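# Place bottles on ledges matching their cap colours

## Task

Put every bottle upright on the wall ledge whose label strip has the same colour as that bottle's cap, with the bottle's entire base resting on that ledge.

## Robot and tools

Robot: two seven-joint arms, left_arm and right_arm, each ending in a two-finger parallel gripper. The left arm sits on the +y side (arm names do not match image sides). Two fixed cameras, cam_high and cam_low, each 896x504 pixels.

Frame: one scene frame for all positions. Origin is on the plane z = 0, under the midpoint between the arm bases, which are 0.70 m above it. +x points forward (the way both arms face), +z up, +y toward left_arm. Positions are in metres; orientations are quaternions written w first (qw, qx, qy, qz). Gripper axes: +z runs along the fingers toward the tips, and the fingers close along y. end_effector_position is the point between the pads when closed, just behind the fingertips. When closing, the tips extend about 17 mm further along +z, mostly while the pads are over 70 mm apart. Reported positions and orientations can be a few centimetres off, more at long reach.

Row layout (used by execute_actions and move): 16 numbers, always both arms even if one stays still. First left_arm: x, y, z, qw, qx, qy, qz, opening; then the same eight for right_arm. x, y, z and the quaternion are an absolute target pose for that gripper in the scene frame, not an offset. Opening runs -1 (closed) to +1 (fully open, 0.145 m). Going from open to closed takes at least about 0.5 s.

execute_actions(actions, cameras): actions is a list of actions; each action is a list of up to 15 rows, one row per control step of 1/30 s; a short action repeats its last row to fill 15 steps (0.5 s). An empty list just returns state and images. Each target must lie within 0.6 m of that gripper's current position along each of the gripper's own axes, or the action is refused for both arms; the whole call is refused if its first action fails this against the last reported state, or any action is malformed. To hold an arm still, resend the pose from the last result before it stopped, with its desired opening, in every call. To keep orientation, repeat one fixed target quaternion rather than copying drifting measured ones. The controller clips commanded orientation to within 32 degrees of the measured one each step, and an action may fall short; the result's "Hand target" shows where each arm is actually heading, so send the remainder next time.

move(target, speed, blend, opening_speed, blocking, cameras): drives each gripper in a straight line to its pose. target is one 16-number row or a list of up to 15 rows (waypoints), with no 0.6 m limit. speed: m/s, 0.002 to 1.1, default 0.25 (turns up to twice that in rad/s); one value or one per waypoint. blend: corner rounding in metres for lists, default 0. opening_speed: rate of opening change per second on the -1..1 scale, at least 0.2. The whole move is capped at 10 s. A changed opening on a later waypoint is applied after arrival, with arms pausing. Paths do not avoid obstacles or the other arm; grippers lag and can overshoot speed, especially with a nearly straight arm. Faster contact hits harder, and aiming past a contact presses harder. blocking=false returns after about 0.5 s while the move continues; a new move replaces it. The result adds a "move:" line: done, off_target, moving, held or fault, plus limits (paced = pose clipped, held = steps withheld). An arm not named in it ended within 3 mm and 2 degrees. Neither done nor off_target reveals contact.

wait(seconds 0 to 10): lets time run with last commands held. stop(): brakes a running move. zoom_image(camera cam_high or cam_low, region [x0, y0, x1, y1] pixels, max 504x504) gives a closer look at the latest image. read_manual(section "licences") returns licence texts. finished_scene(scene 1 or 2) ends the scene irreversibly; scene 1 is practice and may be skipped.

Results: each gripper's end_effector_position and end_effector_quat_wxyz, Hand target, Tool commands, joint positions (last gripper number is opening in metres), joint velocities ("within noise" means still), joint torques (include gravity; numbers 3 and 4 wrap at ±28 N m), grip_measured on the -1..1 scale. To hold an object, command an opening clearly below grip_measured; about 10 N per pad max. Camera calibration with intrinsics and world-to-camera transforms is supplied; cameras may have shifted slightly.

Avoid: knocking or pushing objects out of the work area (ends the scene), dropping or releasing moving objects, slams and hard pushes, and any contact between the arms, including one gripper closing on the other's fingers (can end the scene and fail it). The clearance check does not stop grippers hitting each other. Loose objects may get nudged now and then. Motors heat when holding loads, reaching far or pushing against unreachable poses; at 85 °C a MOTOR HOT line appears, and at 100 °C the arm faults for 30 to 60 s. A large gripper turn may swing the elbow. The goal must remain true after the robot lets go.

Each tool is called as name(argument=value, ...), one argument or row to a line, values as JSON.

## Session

execute_actions(
  actions=[],
)

zoom_image(
  camera="cam_high",
  region=[420, 200, 690, 420],
)

zoom_image(
  camera="cam_low",
  region=[320, 120, 620, 400],
)

Scene clock: 0.00 s.
left_arm: end_effector_position=(+0.2239, +0.1828, +0.6144) grip_measured=+1.00 end_effector_quat_wxyz=(-0.319, +0.395, -0.515, +0.691) | right_arm: end_effector_position=(+0.4009, -0.1655, +0.3728) grip_measured=+1.00 end_effector_quat_wxyz=(+0.260, +0.265, +0.837, +0.401)
Joint positions: left_arm=[-1.106 0.942 0.535 2.339 -0.48 -0.199 -0.367 0.145] | right_arm=[0.583 0.619 -0.841 0.925 -1.182 -0.496 -0.047 0.145]
Joint velocities: within noise
Joint torques (N m): no reading
Motor temperatures (°C): left_arm=[20 21 22 20 21 23 21] | right_arm=[20 23 22 19 20 19 21]
Hand target: left_arm +0.2239, +0.1828, +0.6144; -0.319, +0.395, -0.515, +0.691 | right_arm +0.4009, -0.1655, +0.3728; +0.260, +0.265, +0.837, +0.401
Tool commands: left_gripper/opening=+1.0 right_gripper/opening=+1.0

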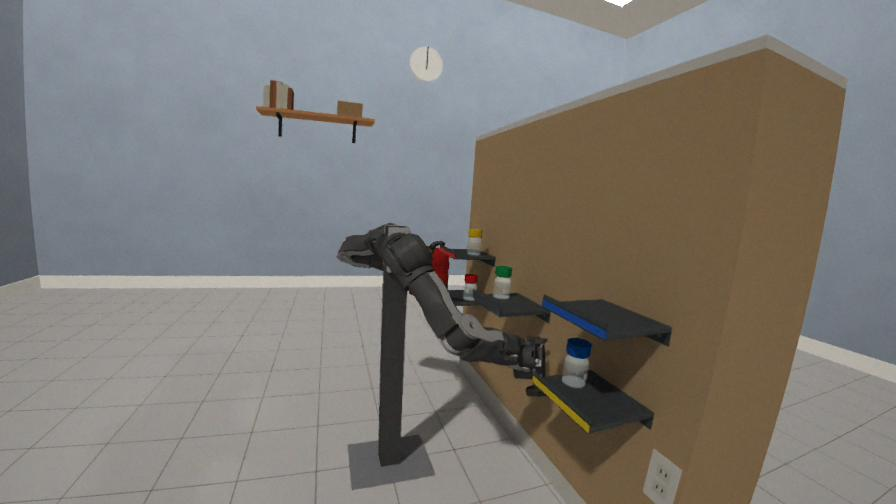

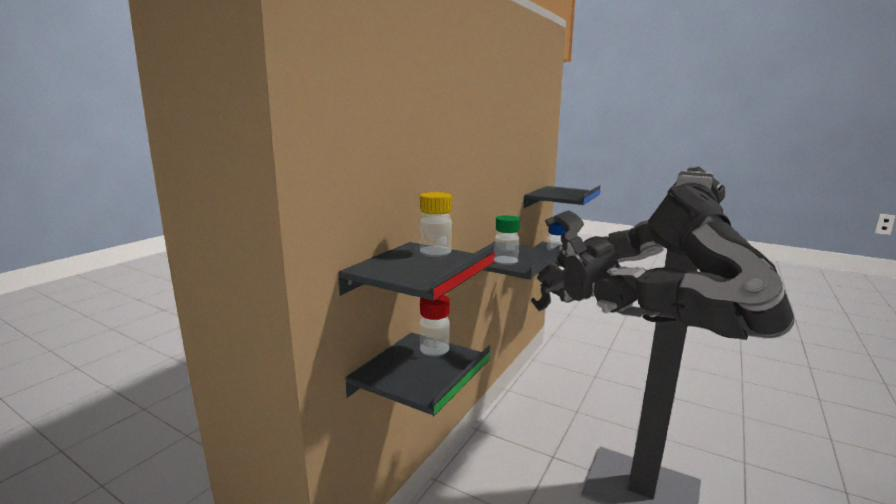

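Scaled by 1.867 from the camera's 896x504 image, which has a finer 1280x720 frame.

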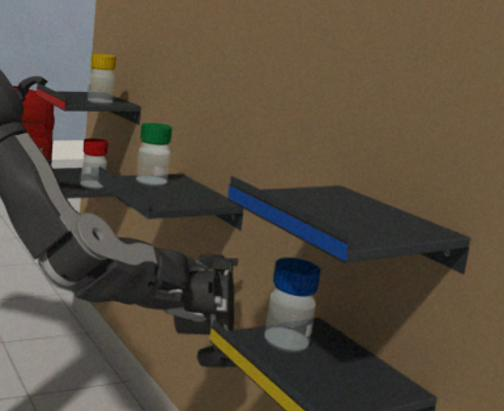

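Scaled by 1.680 from the camera's 896x504 image, which has a finer 1280x720 frame.

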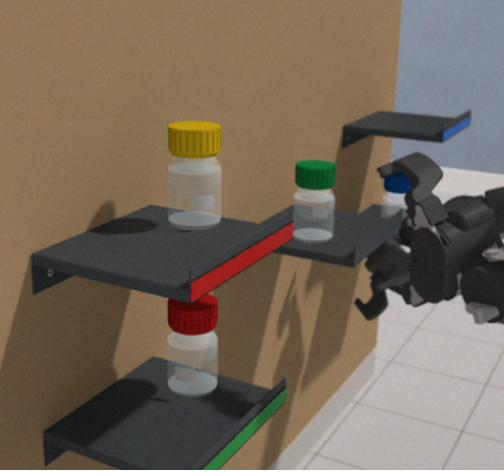

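move(
  target=[
    [0.27,0.19,0.50,0,0.7071,0,0.7071,1,0.30,-0.2,0.38,0,0.7071,0,0.7071,1],
    [0.28,0.2,0.40,0,0.7071,0,0.7071,1,0.28,-0.2,0.40,0,0.7071,0,0.7071,1],
    [0.22,0.33,0.40,0,0.7071,0,0.7071,1,0.22,-0.33,0.40,0,0.7071,0,0.7071,1],
  ],
  speed=[0.3,0.25,0.25],
  cameras=[],
)

move(
  target=[
    [0.24,0.355,0.52,0,0.7071,0,0.7071,1,0.24,-0.347,0.506,0,0.7071,0,0.7071,1],
    [0.31,0.355,0.52,0,0.7071,0,0.7071,1,0.31,-0.347,0.508,0,0.7071,0,0.7071,1],
  ],
  speed=0.15,
)

zoom_image(
  camera="cam_high",
  region=[420, 220, 690, 440],
)

zoom_image(
  camera="cam_low",
  region=[320, 180, 620, 420],
)

Scene clock: 45.27 s.
left_arm: end_effector_position=(+0.2203, +0.3299, +0.4006) grip_measured=+1.00 end_effector_quat_wxyz=(+0.000, +0.707, +0.000, +0.707) | right_arm: end_effector_position=(+0.2202, -0.3318, +0.4001) grip_measured=+1.00 end_effector_quat_wxyz=(+0.003, +0.708, +0.000, +0.706)
Joint positions: left_arm=[-0.567 0.69 -0.016 1.284 0.843 -0.786 0.24 0.145] | right_arm=[-0.566 0.669 0.016 1.279 0.828 -0.768 0.26 0.145]
Joint velocities: within noise
Joint torques (N m): left_arm=[0.67 4.42 1.8 2.15 0.26 -0.64 0.23] | right_arm=[0.07 4.15 1.89 2.61 0.29 -0.52 0.17]
Motor temperatures (°C): left_arm=[20 21 23 21 21 23 21] | right_arm=[22 23 22 19 20 19 21]
Hand target: left_arm +0.2200, +0.3300, +0.4000; +0.000, +0.707, +0.000, +0.707 | right_arm +0.2201, -0.3300, +0.4000; +0.000, +0.707, +0.000, +0.707
Off the commanded pose: left_arm 0.001 m, 0 deg | right_arm 0.002 m, 0 deg.
joint sent to its limit (left arm) — joint 6 (wrist pitch), lower limit. The joint targets still meet the commanded pose.
move: done
No camera images: "cameras" was empty.

Scene clock: 47.03 s.
left_arm: end_effector_position=(+0.3108, +0.3538, +0.5231) grip_measured=+1.00 end_effector_quat_wxyz=(+0.002, +0.704, -0.003, +0.711) | right_arm: end_effector_position=(+0.3106, -0.3470, +0.5111) grip_measured=+1.00 end_effector_quat_wxyz=(-0.001, +0.703, +0.001, +0.711)
Joint positions: left_arm=[-0.516 1.082 0.112 1.593 1.099 -0.416 0.042 0.145] | right_arm=[-0.46 0.993 0.094 1.579 1.013 -0.387 0.051 0.145]
Joint velocities: within noise
Joint torques (N m): left_arm=[2.57 5.92 2.15 1.94 0.14 -0.52 -0.04] | right_arm=[1.83 5.84 2.59 2.04 0.11 -0.31 -0.11]
Motor temperatures (°C): left_arm=[20 21 23 21 21 23 21] | right_arm=[22 23 22 19 20 19 21]
Hand target: left_arm +0.3100, +0.3550, +0.5200; +0.000, +0.707, +0.000, +0.707 | right_arm +0.3100, -0.3470, +0.5080; +0.000, +0.707, +0.000, +0.707
Off the commanded pose: left_arm 0.003 m, 1 deg | right_arm 0.003 m, 1 deg.
move: done

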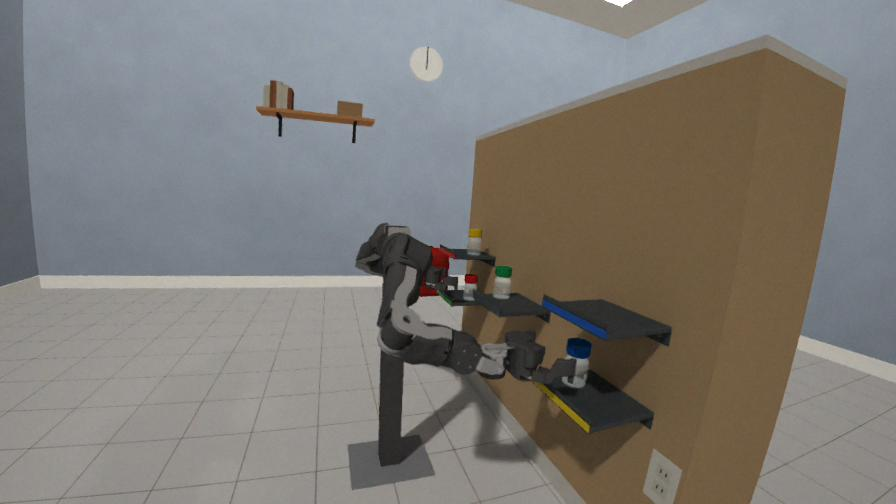

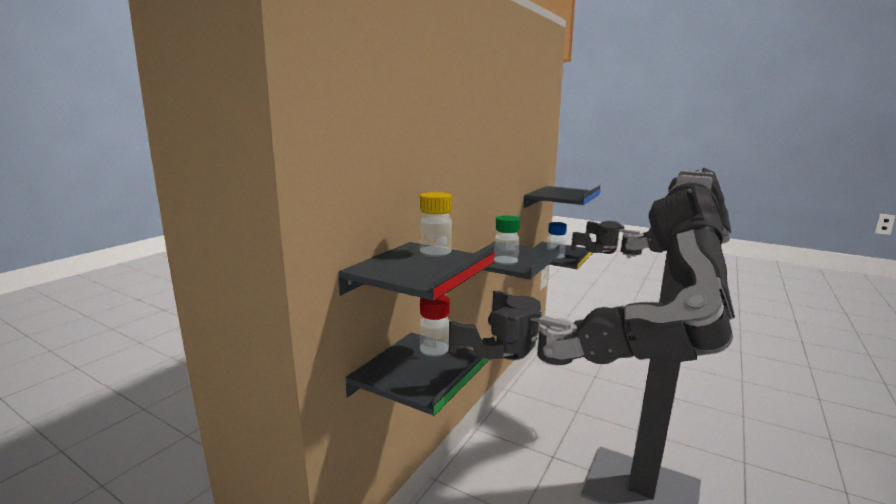

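Scaled by 1.867 from the camera's 896x504 image, which has a finer 1280x720 frame.

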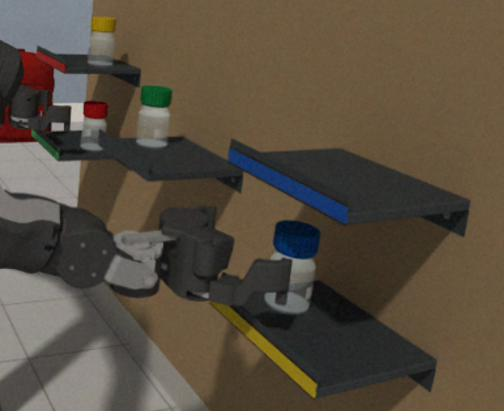

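Scaled by 1.680 from the camera's 896x504 image, which has a finer 1280x720 frame.

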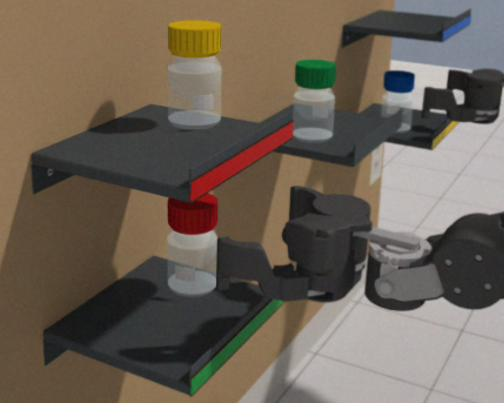

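move(
  target=[
    [0.33,0.355,0.536,0,0.7071,0,0.7071,1,0.33,-0.347,0.524,0,0.7071,0,0.7071,1],
    [0.38,0.355,0.536,0,0.7071,0,0.7071,1,0.382,-0.347,0.524,0,0.7071,0,0.7071,1],
  ],
  speed=0.12,
)

zoom_image(
  camera="cam_high",
  region=[420, 220, 690, 440],
)

zoom_image(
  camera="cam_low",
  region=[320, 180, 620, 420],
)

Scene clock: 65.97 s.
left_arm: end_effector_position=(+0.3804, +0.3559, +0.5396) grip_measured=+1.00 end_effector_quat_wxyz=(-0.002, +0.704, +0.001, +0.711) | right_arm: end_effector_position=(+0.3825, -0.3485, +0.5276) grip_measured=+1.00 end_effector_quat_wxyz=(+0.002, +0.703, -0.003, +0.711)
Joint positions: left_arm=[0.062 1.044 -0.224 1.381 1.07 -0.235 0.05 0.145] | right_arm=[0.066 0.959 -0.191 1.361 0.986 -0.221 0.059 0.145]
Joint velocities: within noise
Joint torques (N m): left_arm=[5.1 6.61 2.07 2.09 0.15 -0.54 0.22] | right_arm=[3.71 6.79 2.59 2.21 0.13 -0.29 0.19]
Motor temperatures (°C): left_arm=[20 23 23 21 21 24 21] | right_arm=[21 24 22 19 20 19 21]
Hand target: left_arm +0.3800, +0.3551, +0.5360; +0.000, +0.707, +0.000, +0.707 | right_arm +0.3820, -0.3470, +0.5240; +0.000, +0.707, +0.000, +0.707
Off the commanded pose: left_arm 0.004 m, 1 deg | right_arm 0.004 m, 1 deg.
move: off_target (left_arm, right_arm)

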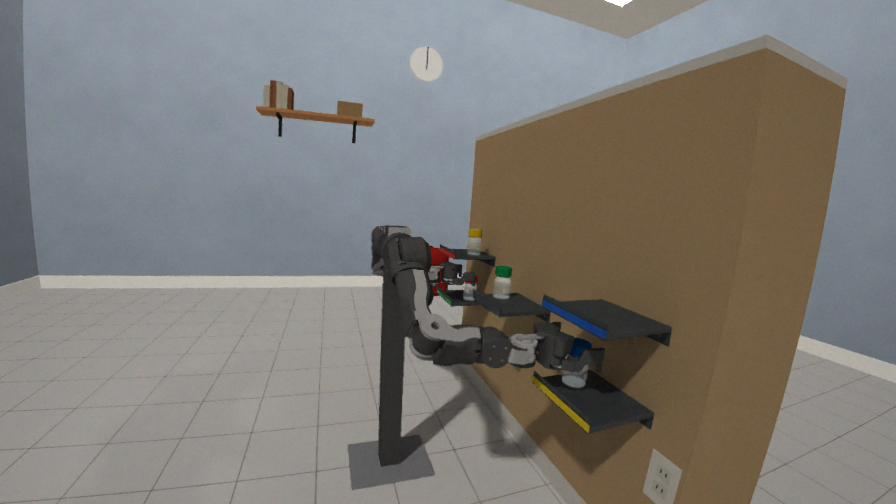

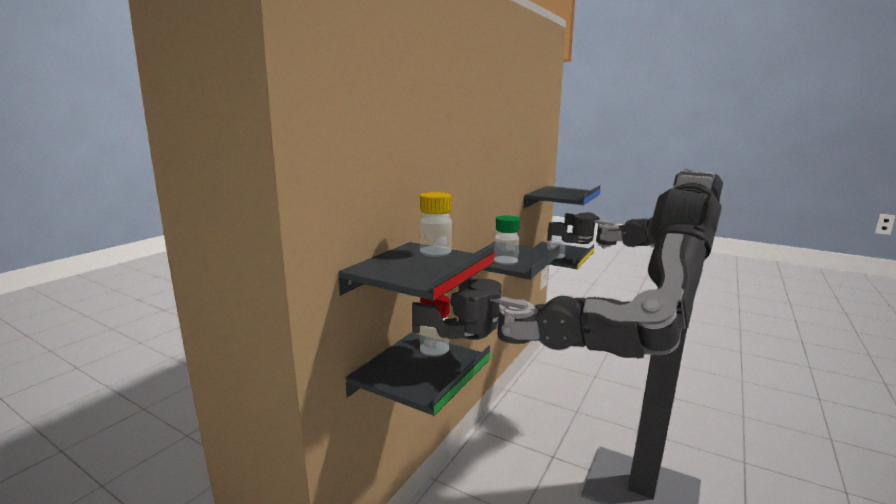

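Scaled by 1.867 from the camera's 896x504 image, which has a finer 1280x720 frame.

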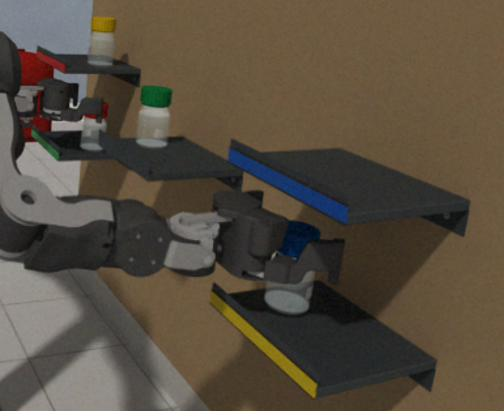

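Scaled by 1.680 from the camera's 896x504 image, which has a finer 1280x720 frame.

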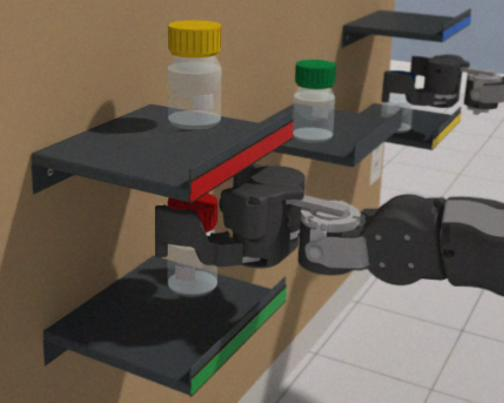

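move(
  target=[
    [0.38,0.355,0.532,0,0.7071,0,0.7071,-0.6,0.382,-0.347,0.520,0,0.7071,0,0.7071,-0.6],
  ],
  speed=0.1,
  opening_speed=0.9,
)

zoom_image(
  camera="cam_high",
  region=[420, 220, 690, 440],
)

zoom_image(
  camera="cam_low",
  region=[320, 180, 620, 420],
)

Scene clock: 79.80 s.
left_arm: end_effector_position=(+0.3801, +0.3559, +0.5348) grip_measured=-0.26 end_effector_quat_wxyz=(-0.002, +0.706, -0.001, +0.709) | right_arm: end_effector_position=(+0.3820, -0.3483, +0.5213) grip_measured=-0.57 end_effector_quat_wxyz=(+0.002, +0.707, -0.002, +0.708)
Joint positions: left_arm=[0.064 1.037 -0.232 1.367 1.063 -0.242 0.06 0.056] | right_arm=[0.066 0.948 -0.194 1.346 0.975 -0.222 0.069 0.032]
Joint velocities: within noise
Joint torques (N m): left_arm=[5.53 5.87 2.22 2.21 0.14 -0.66 0.11] | right_arm=[4.02 6.21 3.12 2.35 0.12 -0.5 0.12]
Motor temperatures (°C): left_arm=[21 24 23 21 21 24 21] | right_arm=[21 24 22 19 20 19 21]
Hand target: left_arm +0.3800, +0.3550, +0.5320; +0.000, +0.707, +0.000, +0.707 | right_arm +0.3820, -0.3470, +0.5200; +0.000, +0.707, +0.000, +0.707
Off the commanded pose: left_arm 0.003 m, 0 deg | right_arm 0.002 m, 0 deg.
move: done

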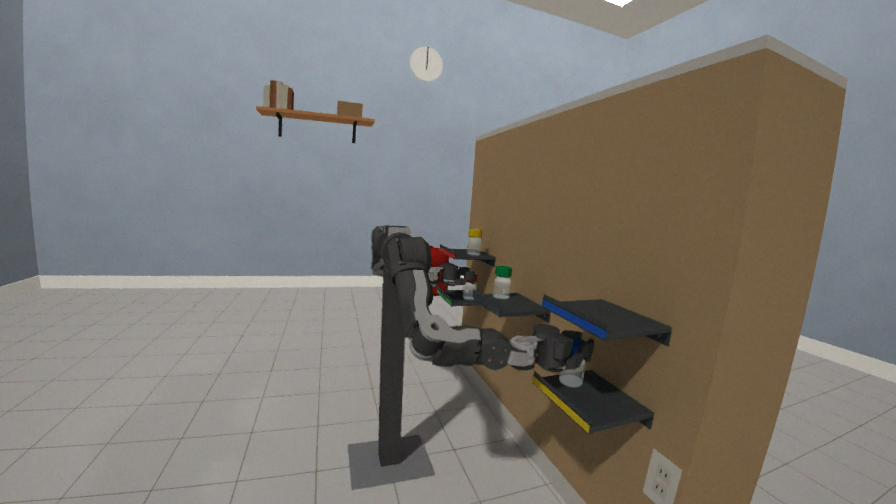

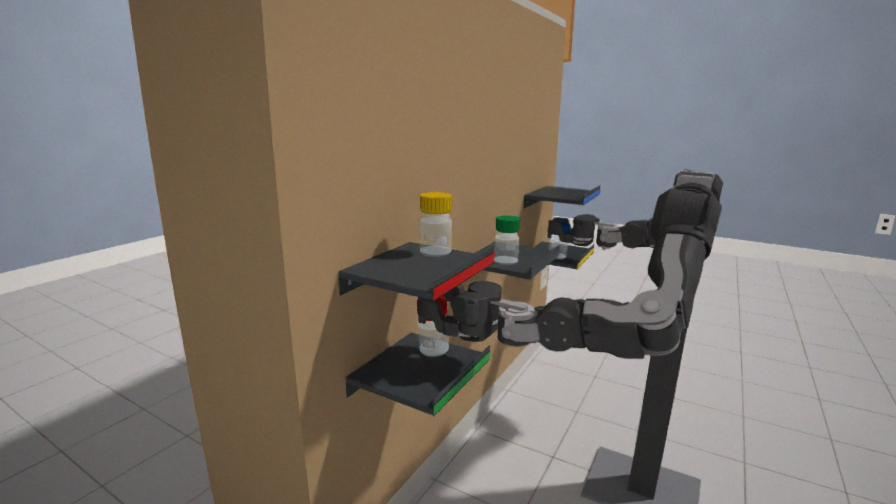

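Scaled by 1.867 from the camera's 896x504 image, which has a finer 1280x720 frame.

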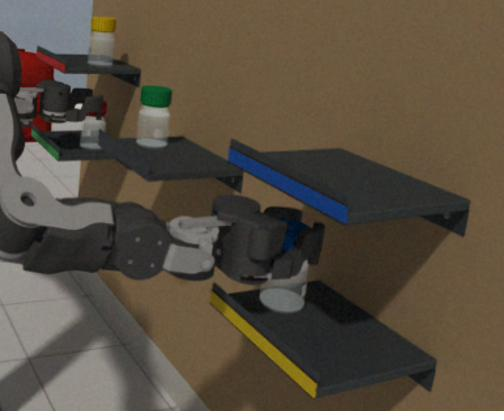

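Scaled by 1.680 from the camera's 896x504 image, which has a finer 1280x720 frame.

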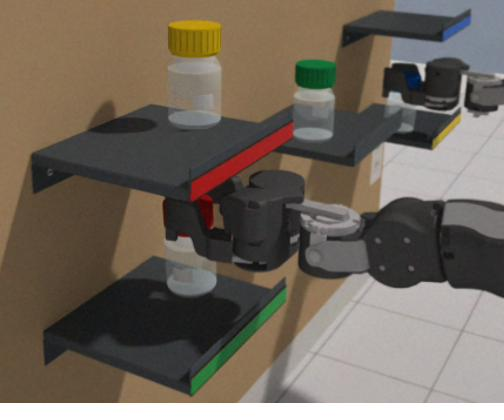

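move(
  target=[
    [0.38,0.355,0.532,0,0.7071,0,0.7071,-0.6,0.382,-0.347,0.520,0,0.7071,0,0.7071,0.4],
    [0.38,0.355,0.532,0,0.7071,0,0.7071,-0.6,0.364,-0.347,0.520,0,0.7071,0,0.7071,0.4],
  ],
  speed=0.1,
  opening_speed=1.2,
)

zoom_image(
  camera="cam_high",
  region=[520, 280, 690, 440],
)

zoom_image(
  camera="cam_low",
  region=[520, 180, 640, 290],
)

Scene clock: 91.73 s.
left_arm: end_effector_position=(+0.3801, +0.3559, +0.5348) grip_measured=-0.26 end_effector_quat_wxyz=(-0.002, +0.706, -0.001, +0.709) | right_arm: end_effector_position=(+0.3639, -0.3454, +0.5176) grip_measured=+0.40 end_effector_quat_wxyz=(-0.002, +0.710, +0.002, +0.704)
Joint positions: left_arm=[0.064 1.037 -0.232 1.367 1.063 -0.242 0.06 0.056] | right_arm=[-0.066 0.976 -0.131 1.423 0.994 -0.249 0.058 0.105]
Joint velocities: within noise
Joint torques (N m): left_arm=[5.53 5.87 2.19 2.22 0.14 -0.66 0.11] | right_arm=[3.23 7.13 4.97 2.89 0.2 -0.52 -0.14]
Motor temperatures (°C): left_arm=[21 24 23 21 21 24 21] | right_arm=[22 24 22 19 20 20 21]
Hand target: left_arm +0.3800, +0.3550, +0.5320; +0.000, +0.707, +0.000, +0.707 | right_arm +0.3640, -0.3469, +0.5200; +0.000, +0.707, +0.000, +0.707
Off the commanded pose: left_arm 0.003 m, 0 deg | right_arm 0.003 m, 1 deg.
move: done

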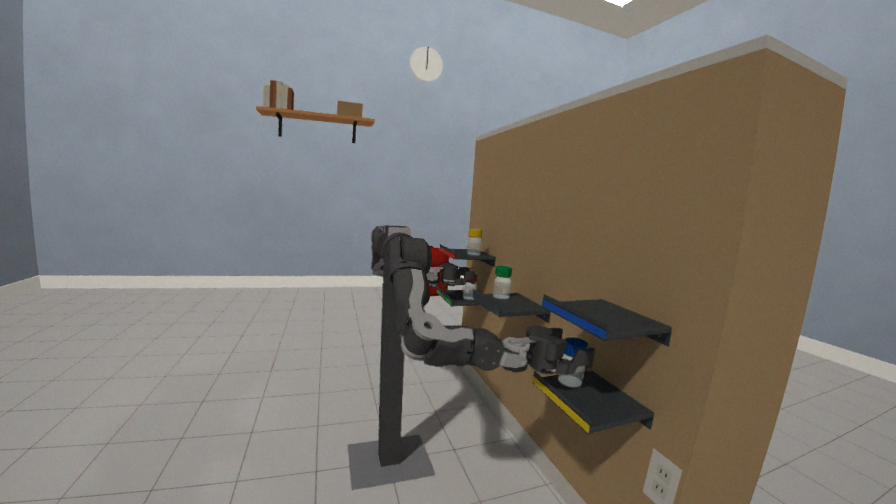

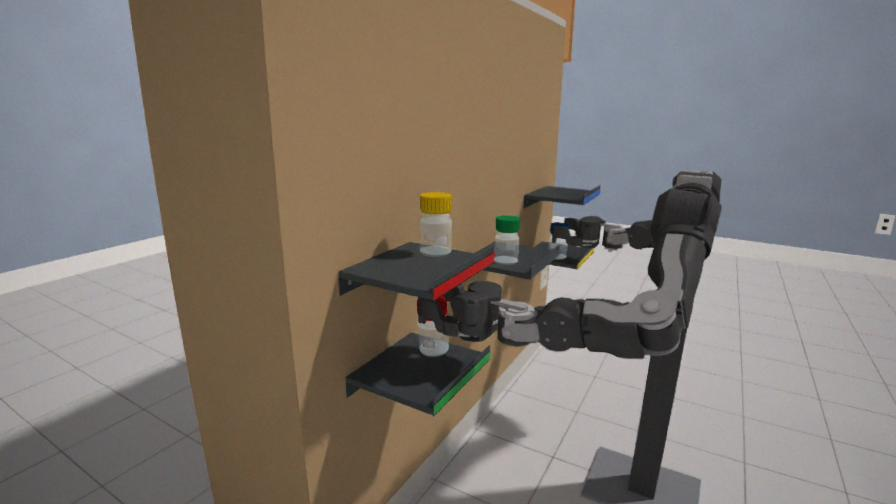

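Scaled by 2.965 from the camera's 896x504 image, which has a finer 1280x720 frame.

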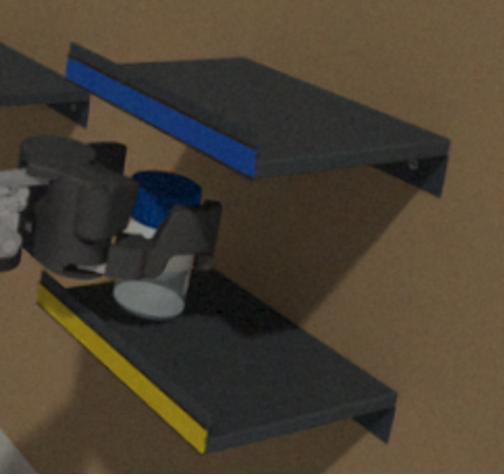

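Scaled by 4.200 from the camera's 896x504 image, which has a finer 1280x720 frame.

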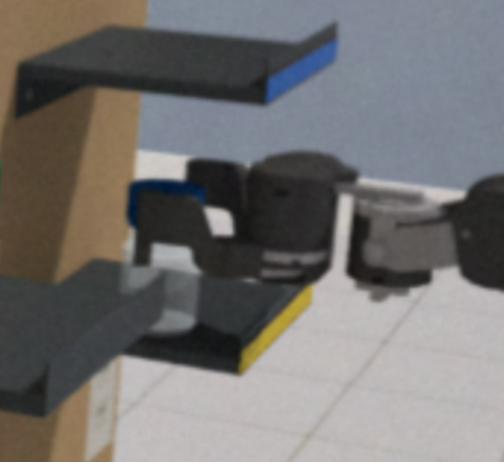

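move(
  target=[
    [0.38,0.355,0.532,0,0.7071,0,0.7071,-0.6,0.364,-0.347,0.522,0,0.7071,0,0.7071,-0.6],
  ],
  speed=0.1,
  opening_speed=1.2,
)

zoom_image(
  camera="cam_high",
  region=[520, 280, 690, 440],
)

Scene clock: 107.07 s.
left_arm: end_effector_position=(+0.3801, +0.3559, +0.5348) grip_measured=-0.26 end_effector_quat_wxyz=(-0.002, +0.706, -0.001, +0.709) | right_arm: end_effector_position=(+0.3640, -0.3458, +0.5204) grip_measured=-0.27 end_effector_quat_wxyz=(-0.002, +0.708, +0.001, +0.706)
Joint positions: left_arm=[0.064 1.037 -0.232 1.367 1.063 -0.242 0.06 0.056] | right_arm=[-0.068 0.982 -0.128 1.43 1 -0.248 0.053 0.056]
Joint velocities: within noise
Joint torques (N m): left_arm=[5.55 5.87 2.21 2.21 0.14 -0.66 0.11] | right_arm=[2.86 7.35 4.78 2.82 0.2 -0.45 -0.12]
Motor temperatures (°C): left_arm=[22 24 24 21 21 24 21] | right_arm=[21 25 23 19 20 20 21]
Hand target: left_arm +0.3800, +0.3550, +0.5320; +0.000, +0.707, +0.000, +0.707 | right_arm +0.3640, -0.3471, +0.5220; +0.000, +0.707, +0.000, +0.707
Off the commanded pose: left_arm 0.003 m, 0 deg | right_arm 0.002 m, 0 deg.
move: done

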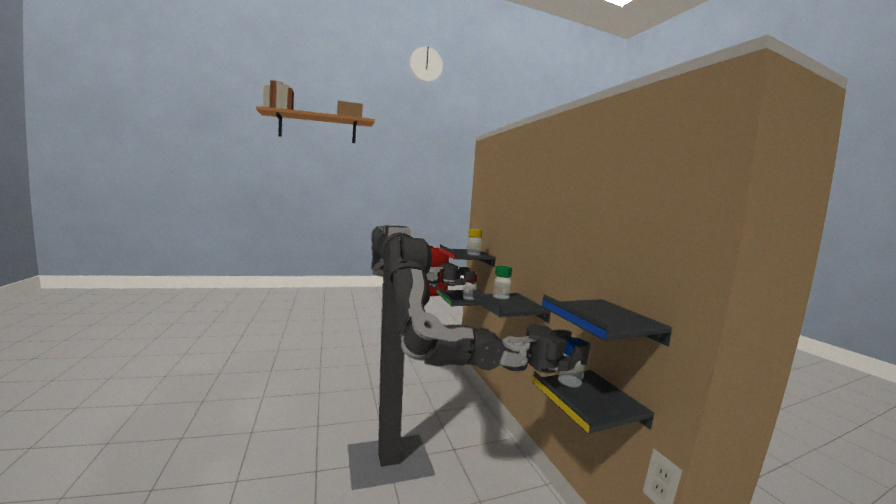

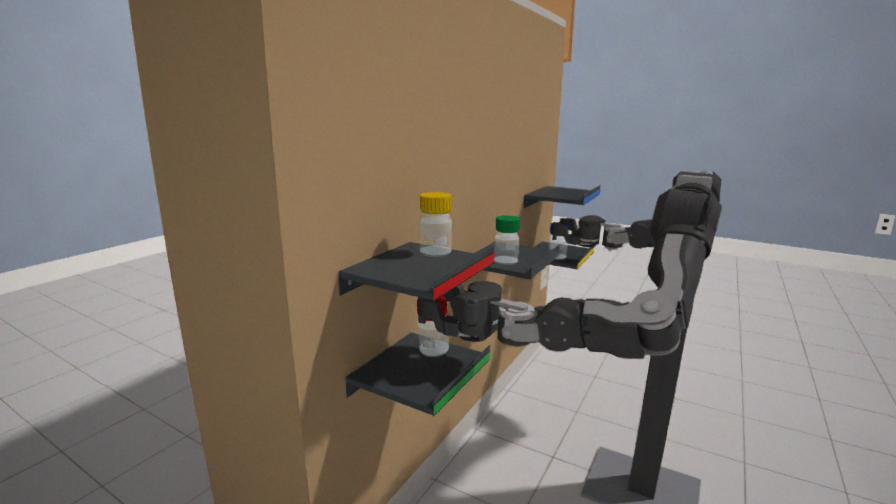

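Scaled by 2.965 from the camera's 896x504 image, which has a finer 1280x720 frame.

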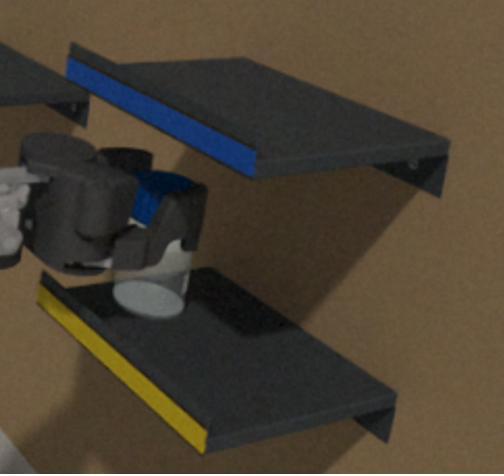

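move(
  target=[
    [0.38,0.355,0.577,0,0.7071,0,0.7071,-0.7,0.364,-0.347,0.563,0,0.7071,0,0.7071,-0.7],
  ],
  speed=0.1,
  cameras=[],
)

move(
  target=[
    [0.225,0.365,0.577,0,0.7071,0,0.7071,-0.7,0.225,-0.355,0.563,0,0.7071,0,0.7071,-0.7],
  ],
  speed=0.15,
)

zoom_image(
  camera="cam_low",
  region=[340, 180, 640, 420],
)

Scene clock: 123.57 s.
left_arm: end_effector_position=(+0.3785, +0.3535, +0.5644) grip_measured=-0.27 end_effector_quat_wxyz=(+0.003, +0.722, -0.001, +0.692) | right_arm: end_effector_position=(+0.3638, -0.3459, +0.5607) grip_measured=-0.27 end_effector_quat_wxyz=(-0.001, +0.710, +0.003, +0.704)
Joint positions: left_arm=[0.02 1.136 -0.153 1.493 1.145 -0.108 0.013 0.056] | right_arm=[-0.128 1.089 -0.027 1.565 1.085 -0.146 -0.002 0.056]
Joint velocities: within noise
Joint torques (N m): left_arm=[6.71 7.77 5.98 3.95 0.14 -1.32 -0.06] | right_arm=[3.57 6.58 5.14 2.44 0.18 -0.56 -0.14]
Motor temperatures (°C): left_arm=[22 24 24 21 21 24 21] | right_arm=[21 25 24 19 20 20 21]
Hand target: left_arm +0.3800, +0.3550, +0.5771; +0.000, +0.707, +0.000, +0.707 | right_arm +0.3640, -0.3470, +0.5631; +0.000, +0.707, +0.000, +0.707
Off the commanded pose: left_arm 0.013 m, 3 deg | right_arm 0.003 m, 1 deg.
move: off_target (left_arm)
No camera images: "cameras" was empty.

Scene clock: 125.03 s.
left_arm: end_effector_position=(+0.2243, +0.3661, +0.5736) grip_measured=-0.27 end_effector_quat_wxyz=(-0.001, +0.712, +0.004, +0.702) | right_arm: end_effector_position=(+0.2244, -0.3551, +0.5587) grip_measured=-0.27 end_effector_quat_wxyz=(-0.001, +0.713, -0.003, +0.701)
Joint positions: left_arm=[-1.095 0.765 0.843 1.914 1.114 -0.21 0.279 0.055] | right_arm=[-1.06 0.746 0.754 1.921 1.055 -0.246 0.248 0.056]
Joint velocities: within noise
Joint torques (N m): left_arm=[0.17 3.23 3.48 3.26 0.29 -0.82 0.21] | right_arm=[0.04 3.05 5.26 2.76 0.26 -0.66 0.21]
Motor temperatures (°C): left_arm=[22 24 24 21 21 24 21] | right_arm=[21 25 24 19 20 20 21]
Hand target: left_arm +0.2250, +0.3650, +0.5770; +0.000, +0.707, +0.000, +0.707 | right_arm +0.2250, -0.3549, +0.5630; +0.000, +0.707, +0.000, +0.707
Off the commanded pose: left_arm 0.004 m, 1 deg | right_arm 0.004 m, 1 deg.
move: off_target (left_arm, right_arm)

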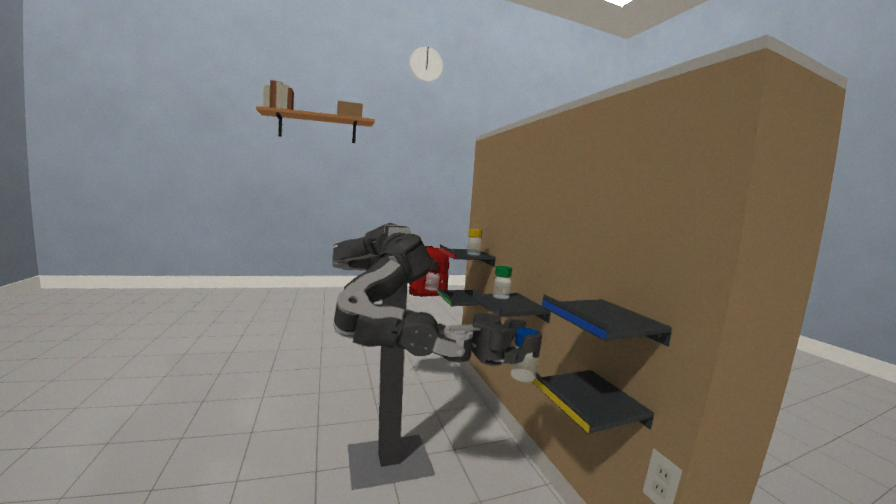

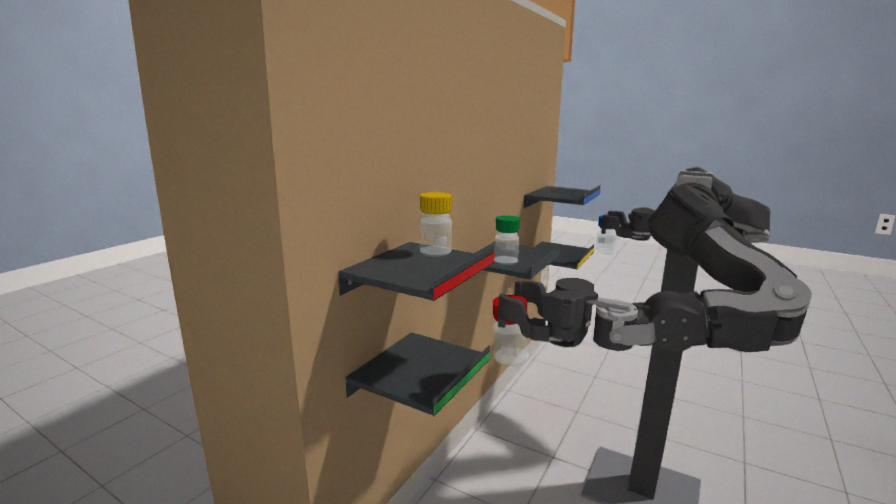

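Scaled by 1.680 from the camera's 896x504 image, which has a finer 1280x720 frame.

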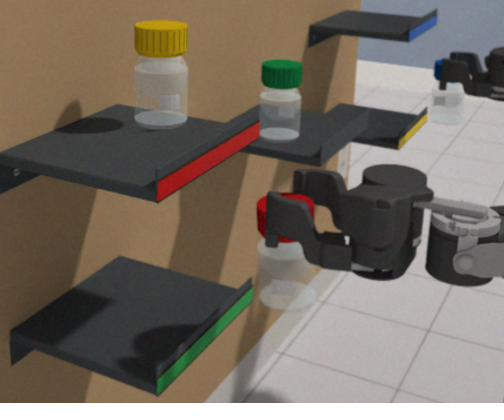

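move(
  target=[
    [0.215,0.45,0.58,0,0.7071,0,0.7071,-0.7,0.22,-0.42,0.58,0,0.7071,0,0.7071,-0.7],
    [0.215,0.452,0.785,0,0.7071,0,0.7071,-0.7,0.22,-0.42,0.77,0,0.7071,0,0.7071,-0.7],
  ],
  speed=0.2,
  blend=[0.02,0],
)

zoom_image(
  camera="cam_low",
  region=[380, 120, 640, 320],
)

zoom_image(
  camera="cam_high",
  region=[440, 200, 690, 400],
)

Scene clock: 141.57 s.
left_arm: end_effector_position=(+0.2158, +0.4522, +0.7853) grip_measured=-0.28 end_effector_quat_wxyz=(-0.007, +0.691, -0.011, +0.723) | right_arm: end_effector_position=(+0.2199, -0.4215, +0.7699) grip_measured=-0.27 end_effector_quat_wxyz=(+0.004, +0.698, +0.001, +0.716)
Joint positions: left_arm=[-0.584 1.128 1.575 1.526 0.972 0.782 0.761 0.055] | right_arm=[-0.68 1.037 1.569 1.736 1.161 0.785 0.539 0.056]
Joint velocities: within noise
Joint torques (N m): left_arm=[1.28 7.24 1.83 1.81 0.43 -0.38 0.21] | right_arm=[0.57 6.87 2.59 1.57 0.37 -0.3 0.14]
Motor temperatures (°C): left_arm=[21 23 25 21 21 25 21] | right_arm=[21 24 24 20 20 20 21]
Hand target: left_arm +0.2153, +0.4521, +0.7847; -0.003, +0.690, -0.011, +0.723 | right_arm +0.2203, -0.4201, +0.7697; +0.001, +0.699, +0.003, +0.715
Off the commanded pose: left_arm 0.001 m, 3 deg | right_arm 0.002 m, 1 deg.
joint read past its limit (left arm) — joint 3 (upper arm roll), upper limit.
joint read past its limit (right arm) — joint 3 (upper arm roll), upper limit.
joint sent to its limit (left arm) — joint 3 (upper arm roll), upper limit; joint 6 (wrist pitch), upper limit. The joint targets are off in orientation, not in position.
joint sent to its limit (right arm) — joint 3 (upper arm roll), upper limit; joint 6 (wrist pitch), upper limit. The joint targets still meet the commanded pose.
move: off_target (left_arm)

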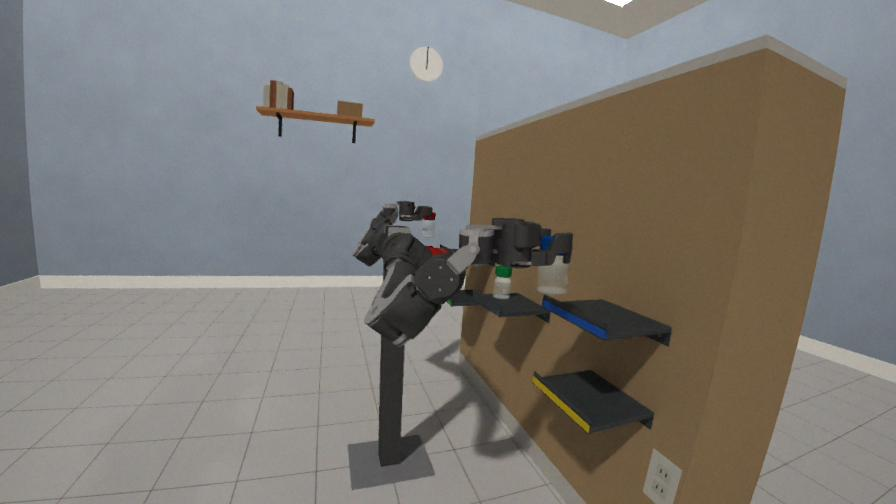

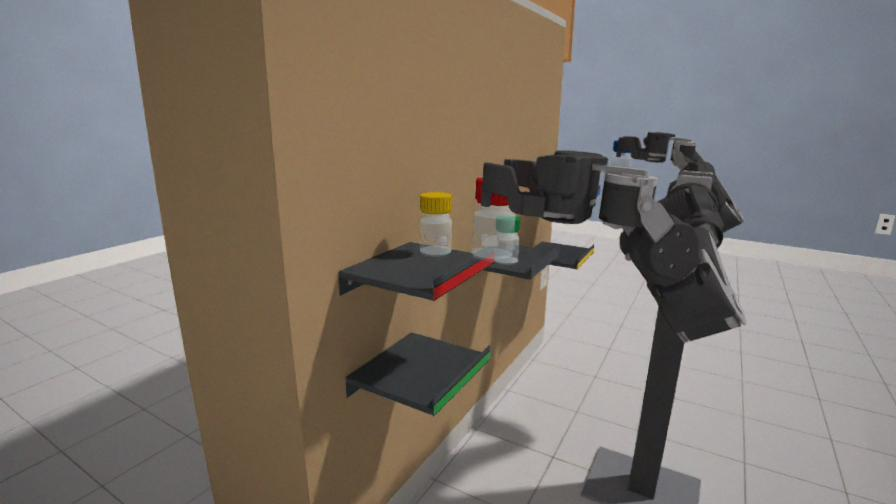

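Scaled by 1.938 from the camera's 896x504 image, which has a finer 1280x720 frame.

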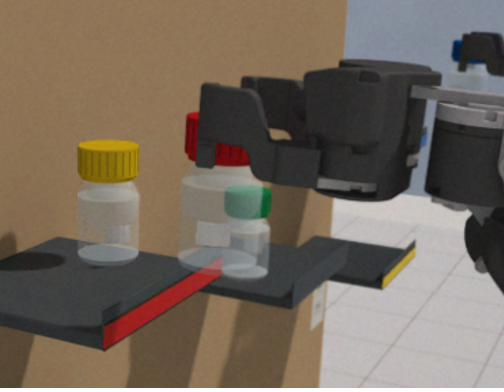

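Scaled by 2.016 from the camera's 896x504 image, which has a finer 1280x720 frame.

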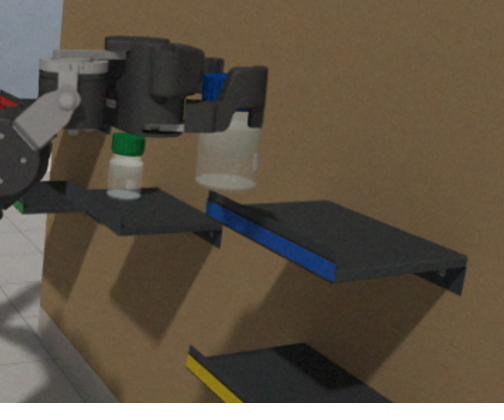

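move(
  target=[
    [0.235,0.452,0.827,0,0.7071,0,0.7071,-0.7,0.235,-0.42,0.788,0,0.7071,0,0.7071,-0.7],
    [0.37,0.452,0.827,0,0.7071,0,0.7071,-0.7,0.375,-0.42,0.788,0,0.7071,0,0.7071,-0.7],
  ],
  speed=[0.15,0.15],
)

zoom_image(
  camera="cam_low",
  region=[320, 100, 600, 320],
)

zoom_image(
  camera="cam_high",
  region=[440, 180, 690, 380],
)

Scene clock: 162.47 s.
left_arm: end_effector_position=(+0.3713, +0.4508, +0.8248) grip_measured=-0.28 end_effector_quat_wxyz=(-0.001, +0.712, -0.001, +0.702) | right_arm: end_effector_position=(+0.3753, -0.4199, +0.7855) grip_measured=-0.27 end_effector_quat_wxyz=(+0.001, +0.712, +0.000, +0.702)
Joint positions: left_arm=[-0.904 1.782 1.424 0.971 1.372 0.503 0.452 0.055] | right_arm=[-0.816 1.668 1.178 1.259 1.519 0.375 0.238 0.056]
Joint velocities: within noise
Joint torques (N m): left_arm=[5.76 5.24 3.14 0.75 0.47 -0.87 0.11] | right_arm=[3.94 5.92 4.72 0.55 0.38 -0.77 0]
Motor temperatures (°C): left_arm=[21 25 24 21 21 24 21] | right_arm=[21 25 23 19 20 20 21]
Hand target: left_arm +0.3700, +0.4521, +0.8269; +0.000, +0.707, +0.000, +0.707 | right_arm +0.3750, -0.4199, +0.7880; +0.000, +0.707, +0.000, +0.707
Off the commanded pose: left_arm 0.003 m, 1 deg | right_arm 0.002 m, 1 deg.
move: done

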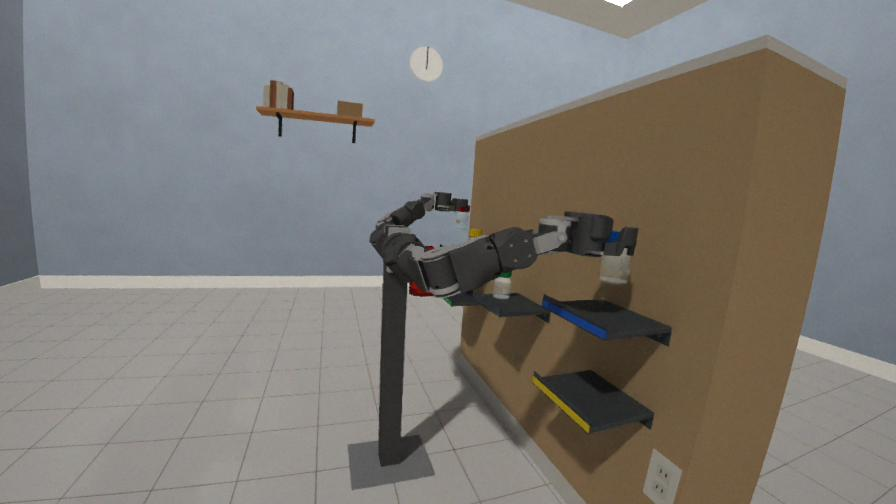

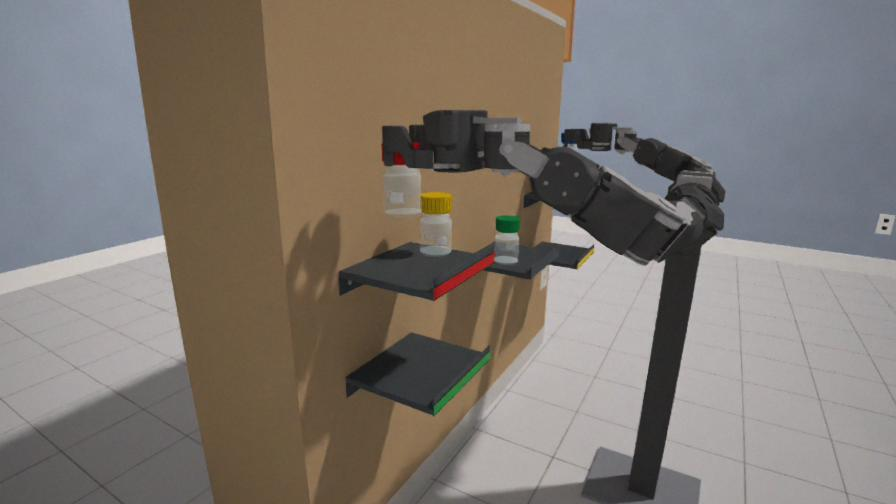

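Scaled by 1.800 from the camera's 896x504 image, which has a finer 1280x720 frame.

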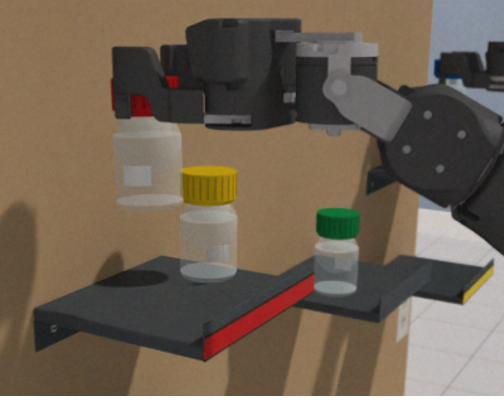

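Scaled by 2.016 from the camera's 896x504 image, which has a finer 1280x720 frame.

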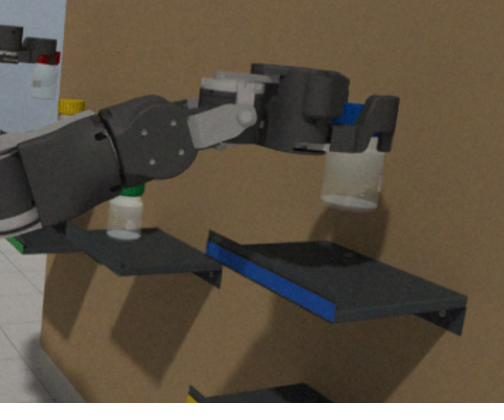

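move(
  target=[
    [0.37,0.452,0.745,0,0.7071,0,0.7071,-0.7,0.375,-0.42,0.726,0,0.7071,0,0.7071,-0.7],
  ],
  speed=[0.12],
)

zoom_image(
  camera="cam_low",
  region=[320, 140, 560, 320],
)

zoom_image(
  camera="cam_high",
  region=[520, 220, 690, 360],
)

Scene clock: 172.03 s.
left_arm: end_effector_position=(+0.3704, +0.4512, +0.7420) grip_measured=-0.28 end_effector_quat_wxyz=(+0.002, +0.712, -0.002, +0.702) | right_arm: end_effector_position=(+0.3750, -0.4195, +0.7230) grip_measured=-0.27 end_effector_quat_wxyz=(-0.001, +0.712, +0.002, +0.702)
Joint positions: left_arm=[-1.163 1.623 1.376 1.146 1.496 0.215 0.386 0.055] | right_arm=[-1.007 1.584 1.136 1.341 1.544 0.141 0.223 0.056]
Joint velocities: within noise
Joint torques (N m): left_arm=[5.53 3.78 3.64 0.69 0.47 -0.9 -0.04] | right_arm=[4 4.84 5.01 0.39 0.39 -0.78 -0.13]
Motor temperatures (°C): left_arm=[21 25 25 21 21 25 21] | right_arm=[21 25 24 19 20 20 21]
Hand target: left_arm +0.3700, +0.4520, +0.7451; +0.000, +0.707, +0.000, +0.707 | right_arm +0.3750, -0.4200, +0.7259; +0.000, +0.707, +0.000, +0.707
Off the commanded pose: left_arm 0.003 m, 1 deg | right_arm 0.003 m, 1 deg.
move: done

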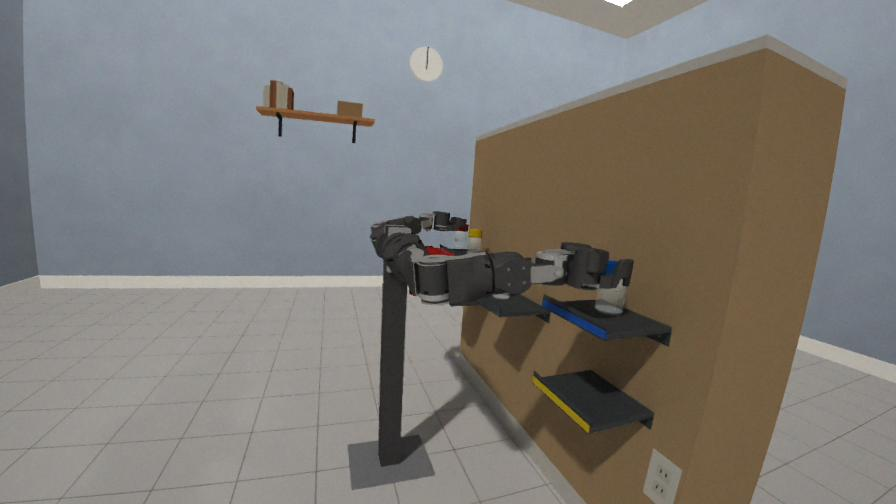

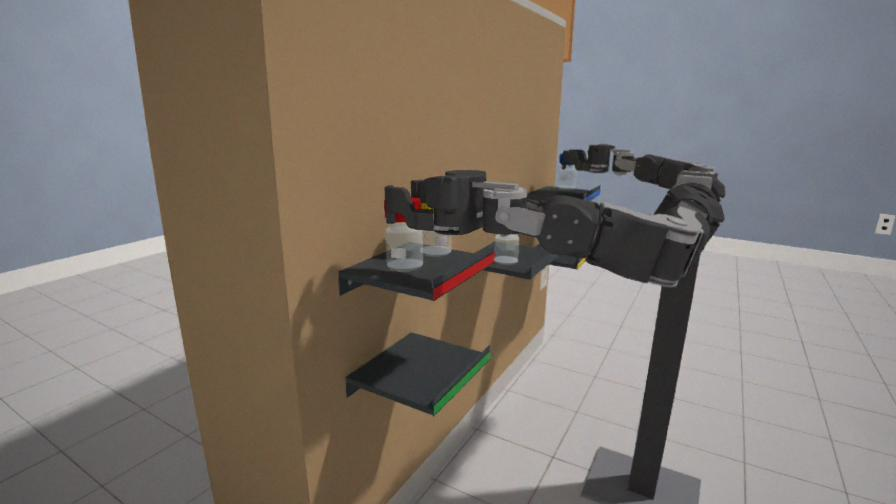

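Scaled by 2.100 from the camera's 896x504 image, which has a finer 1280x720 frame.

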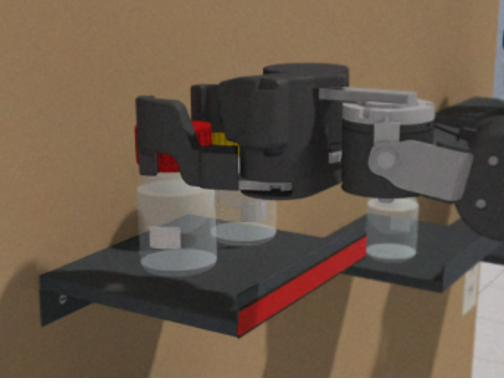

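Scaled by 2.965 from the camera's 896x504 image, which has a finer 1280x720 frame.

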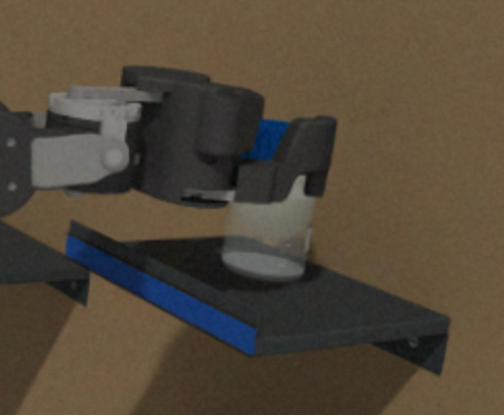

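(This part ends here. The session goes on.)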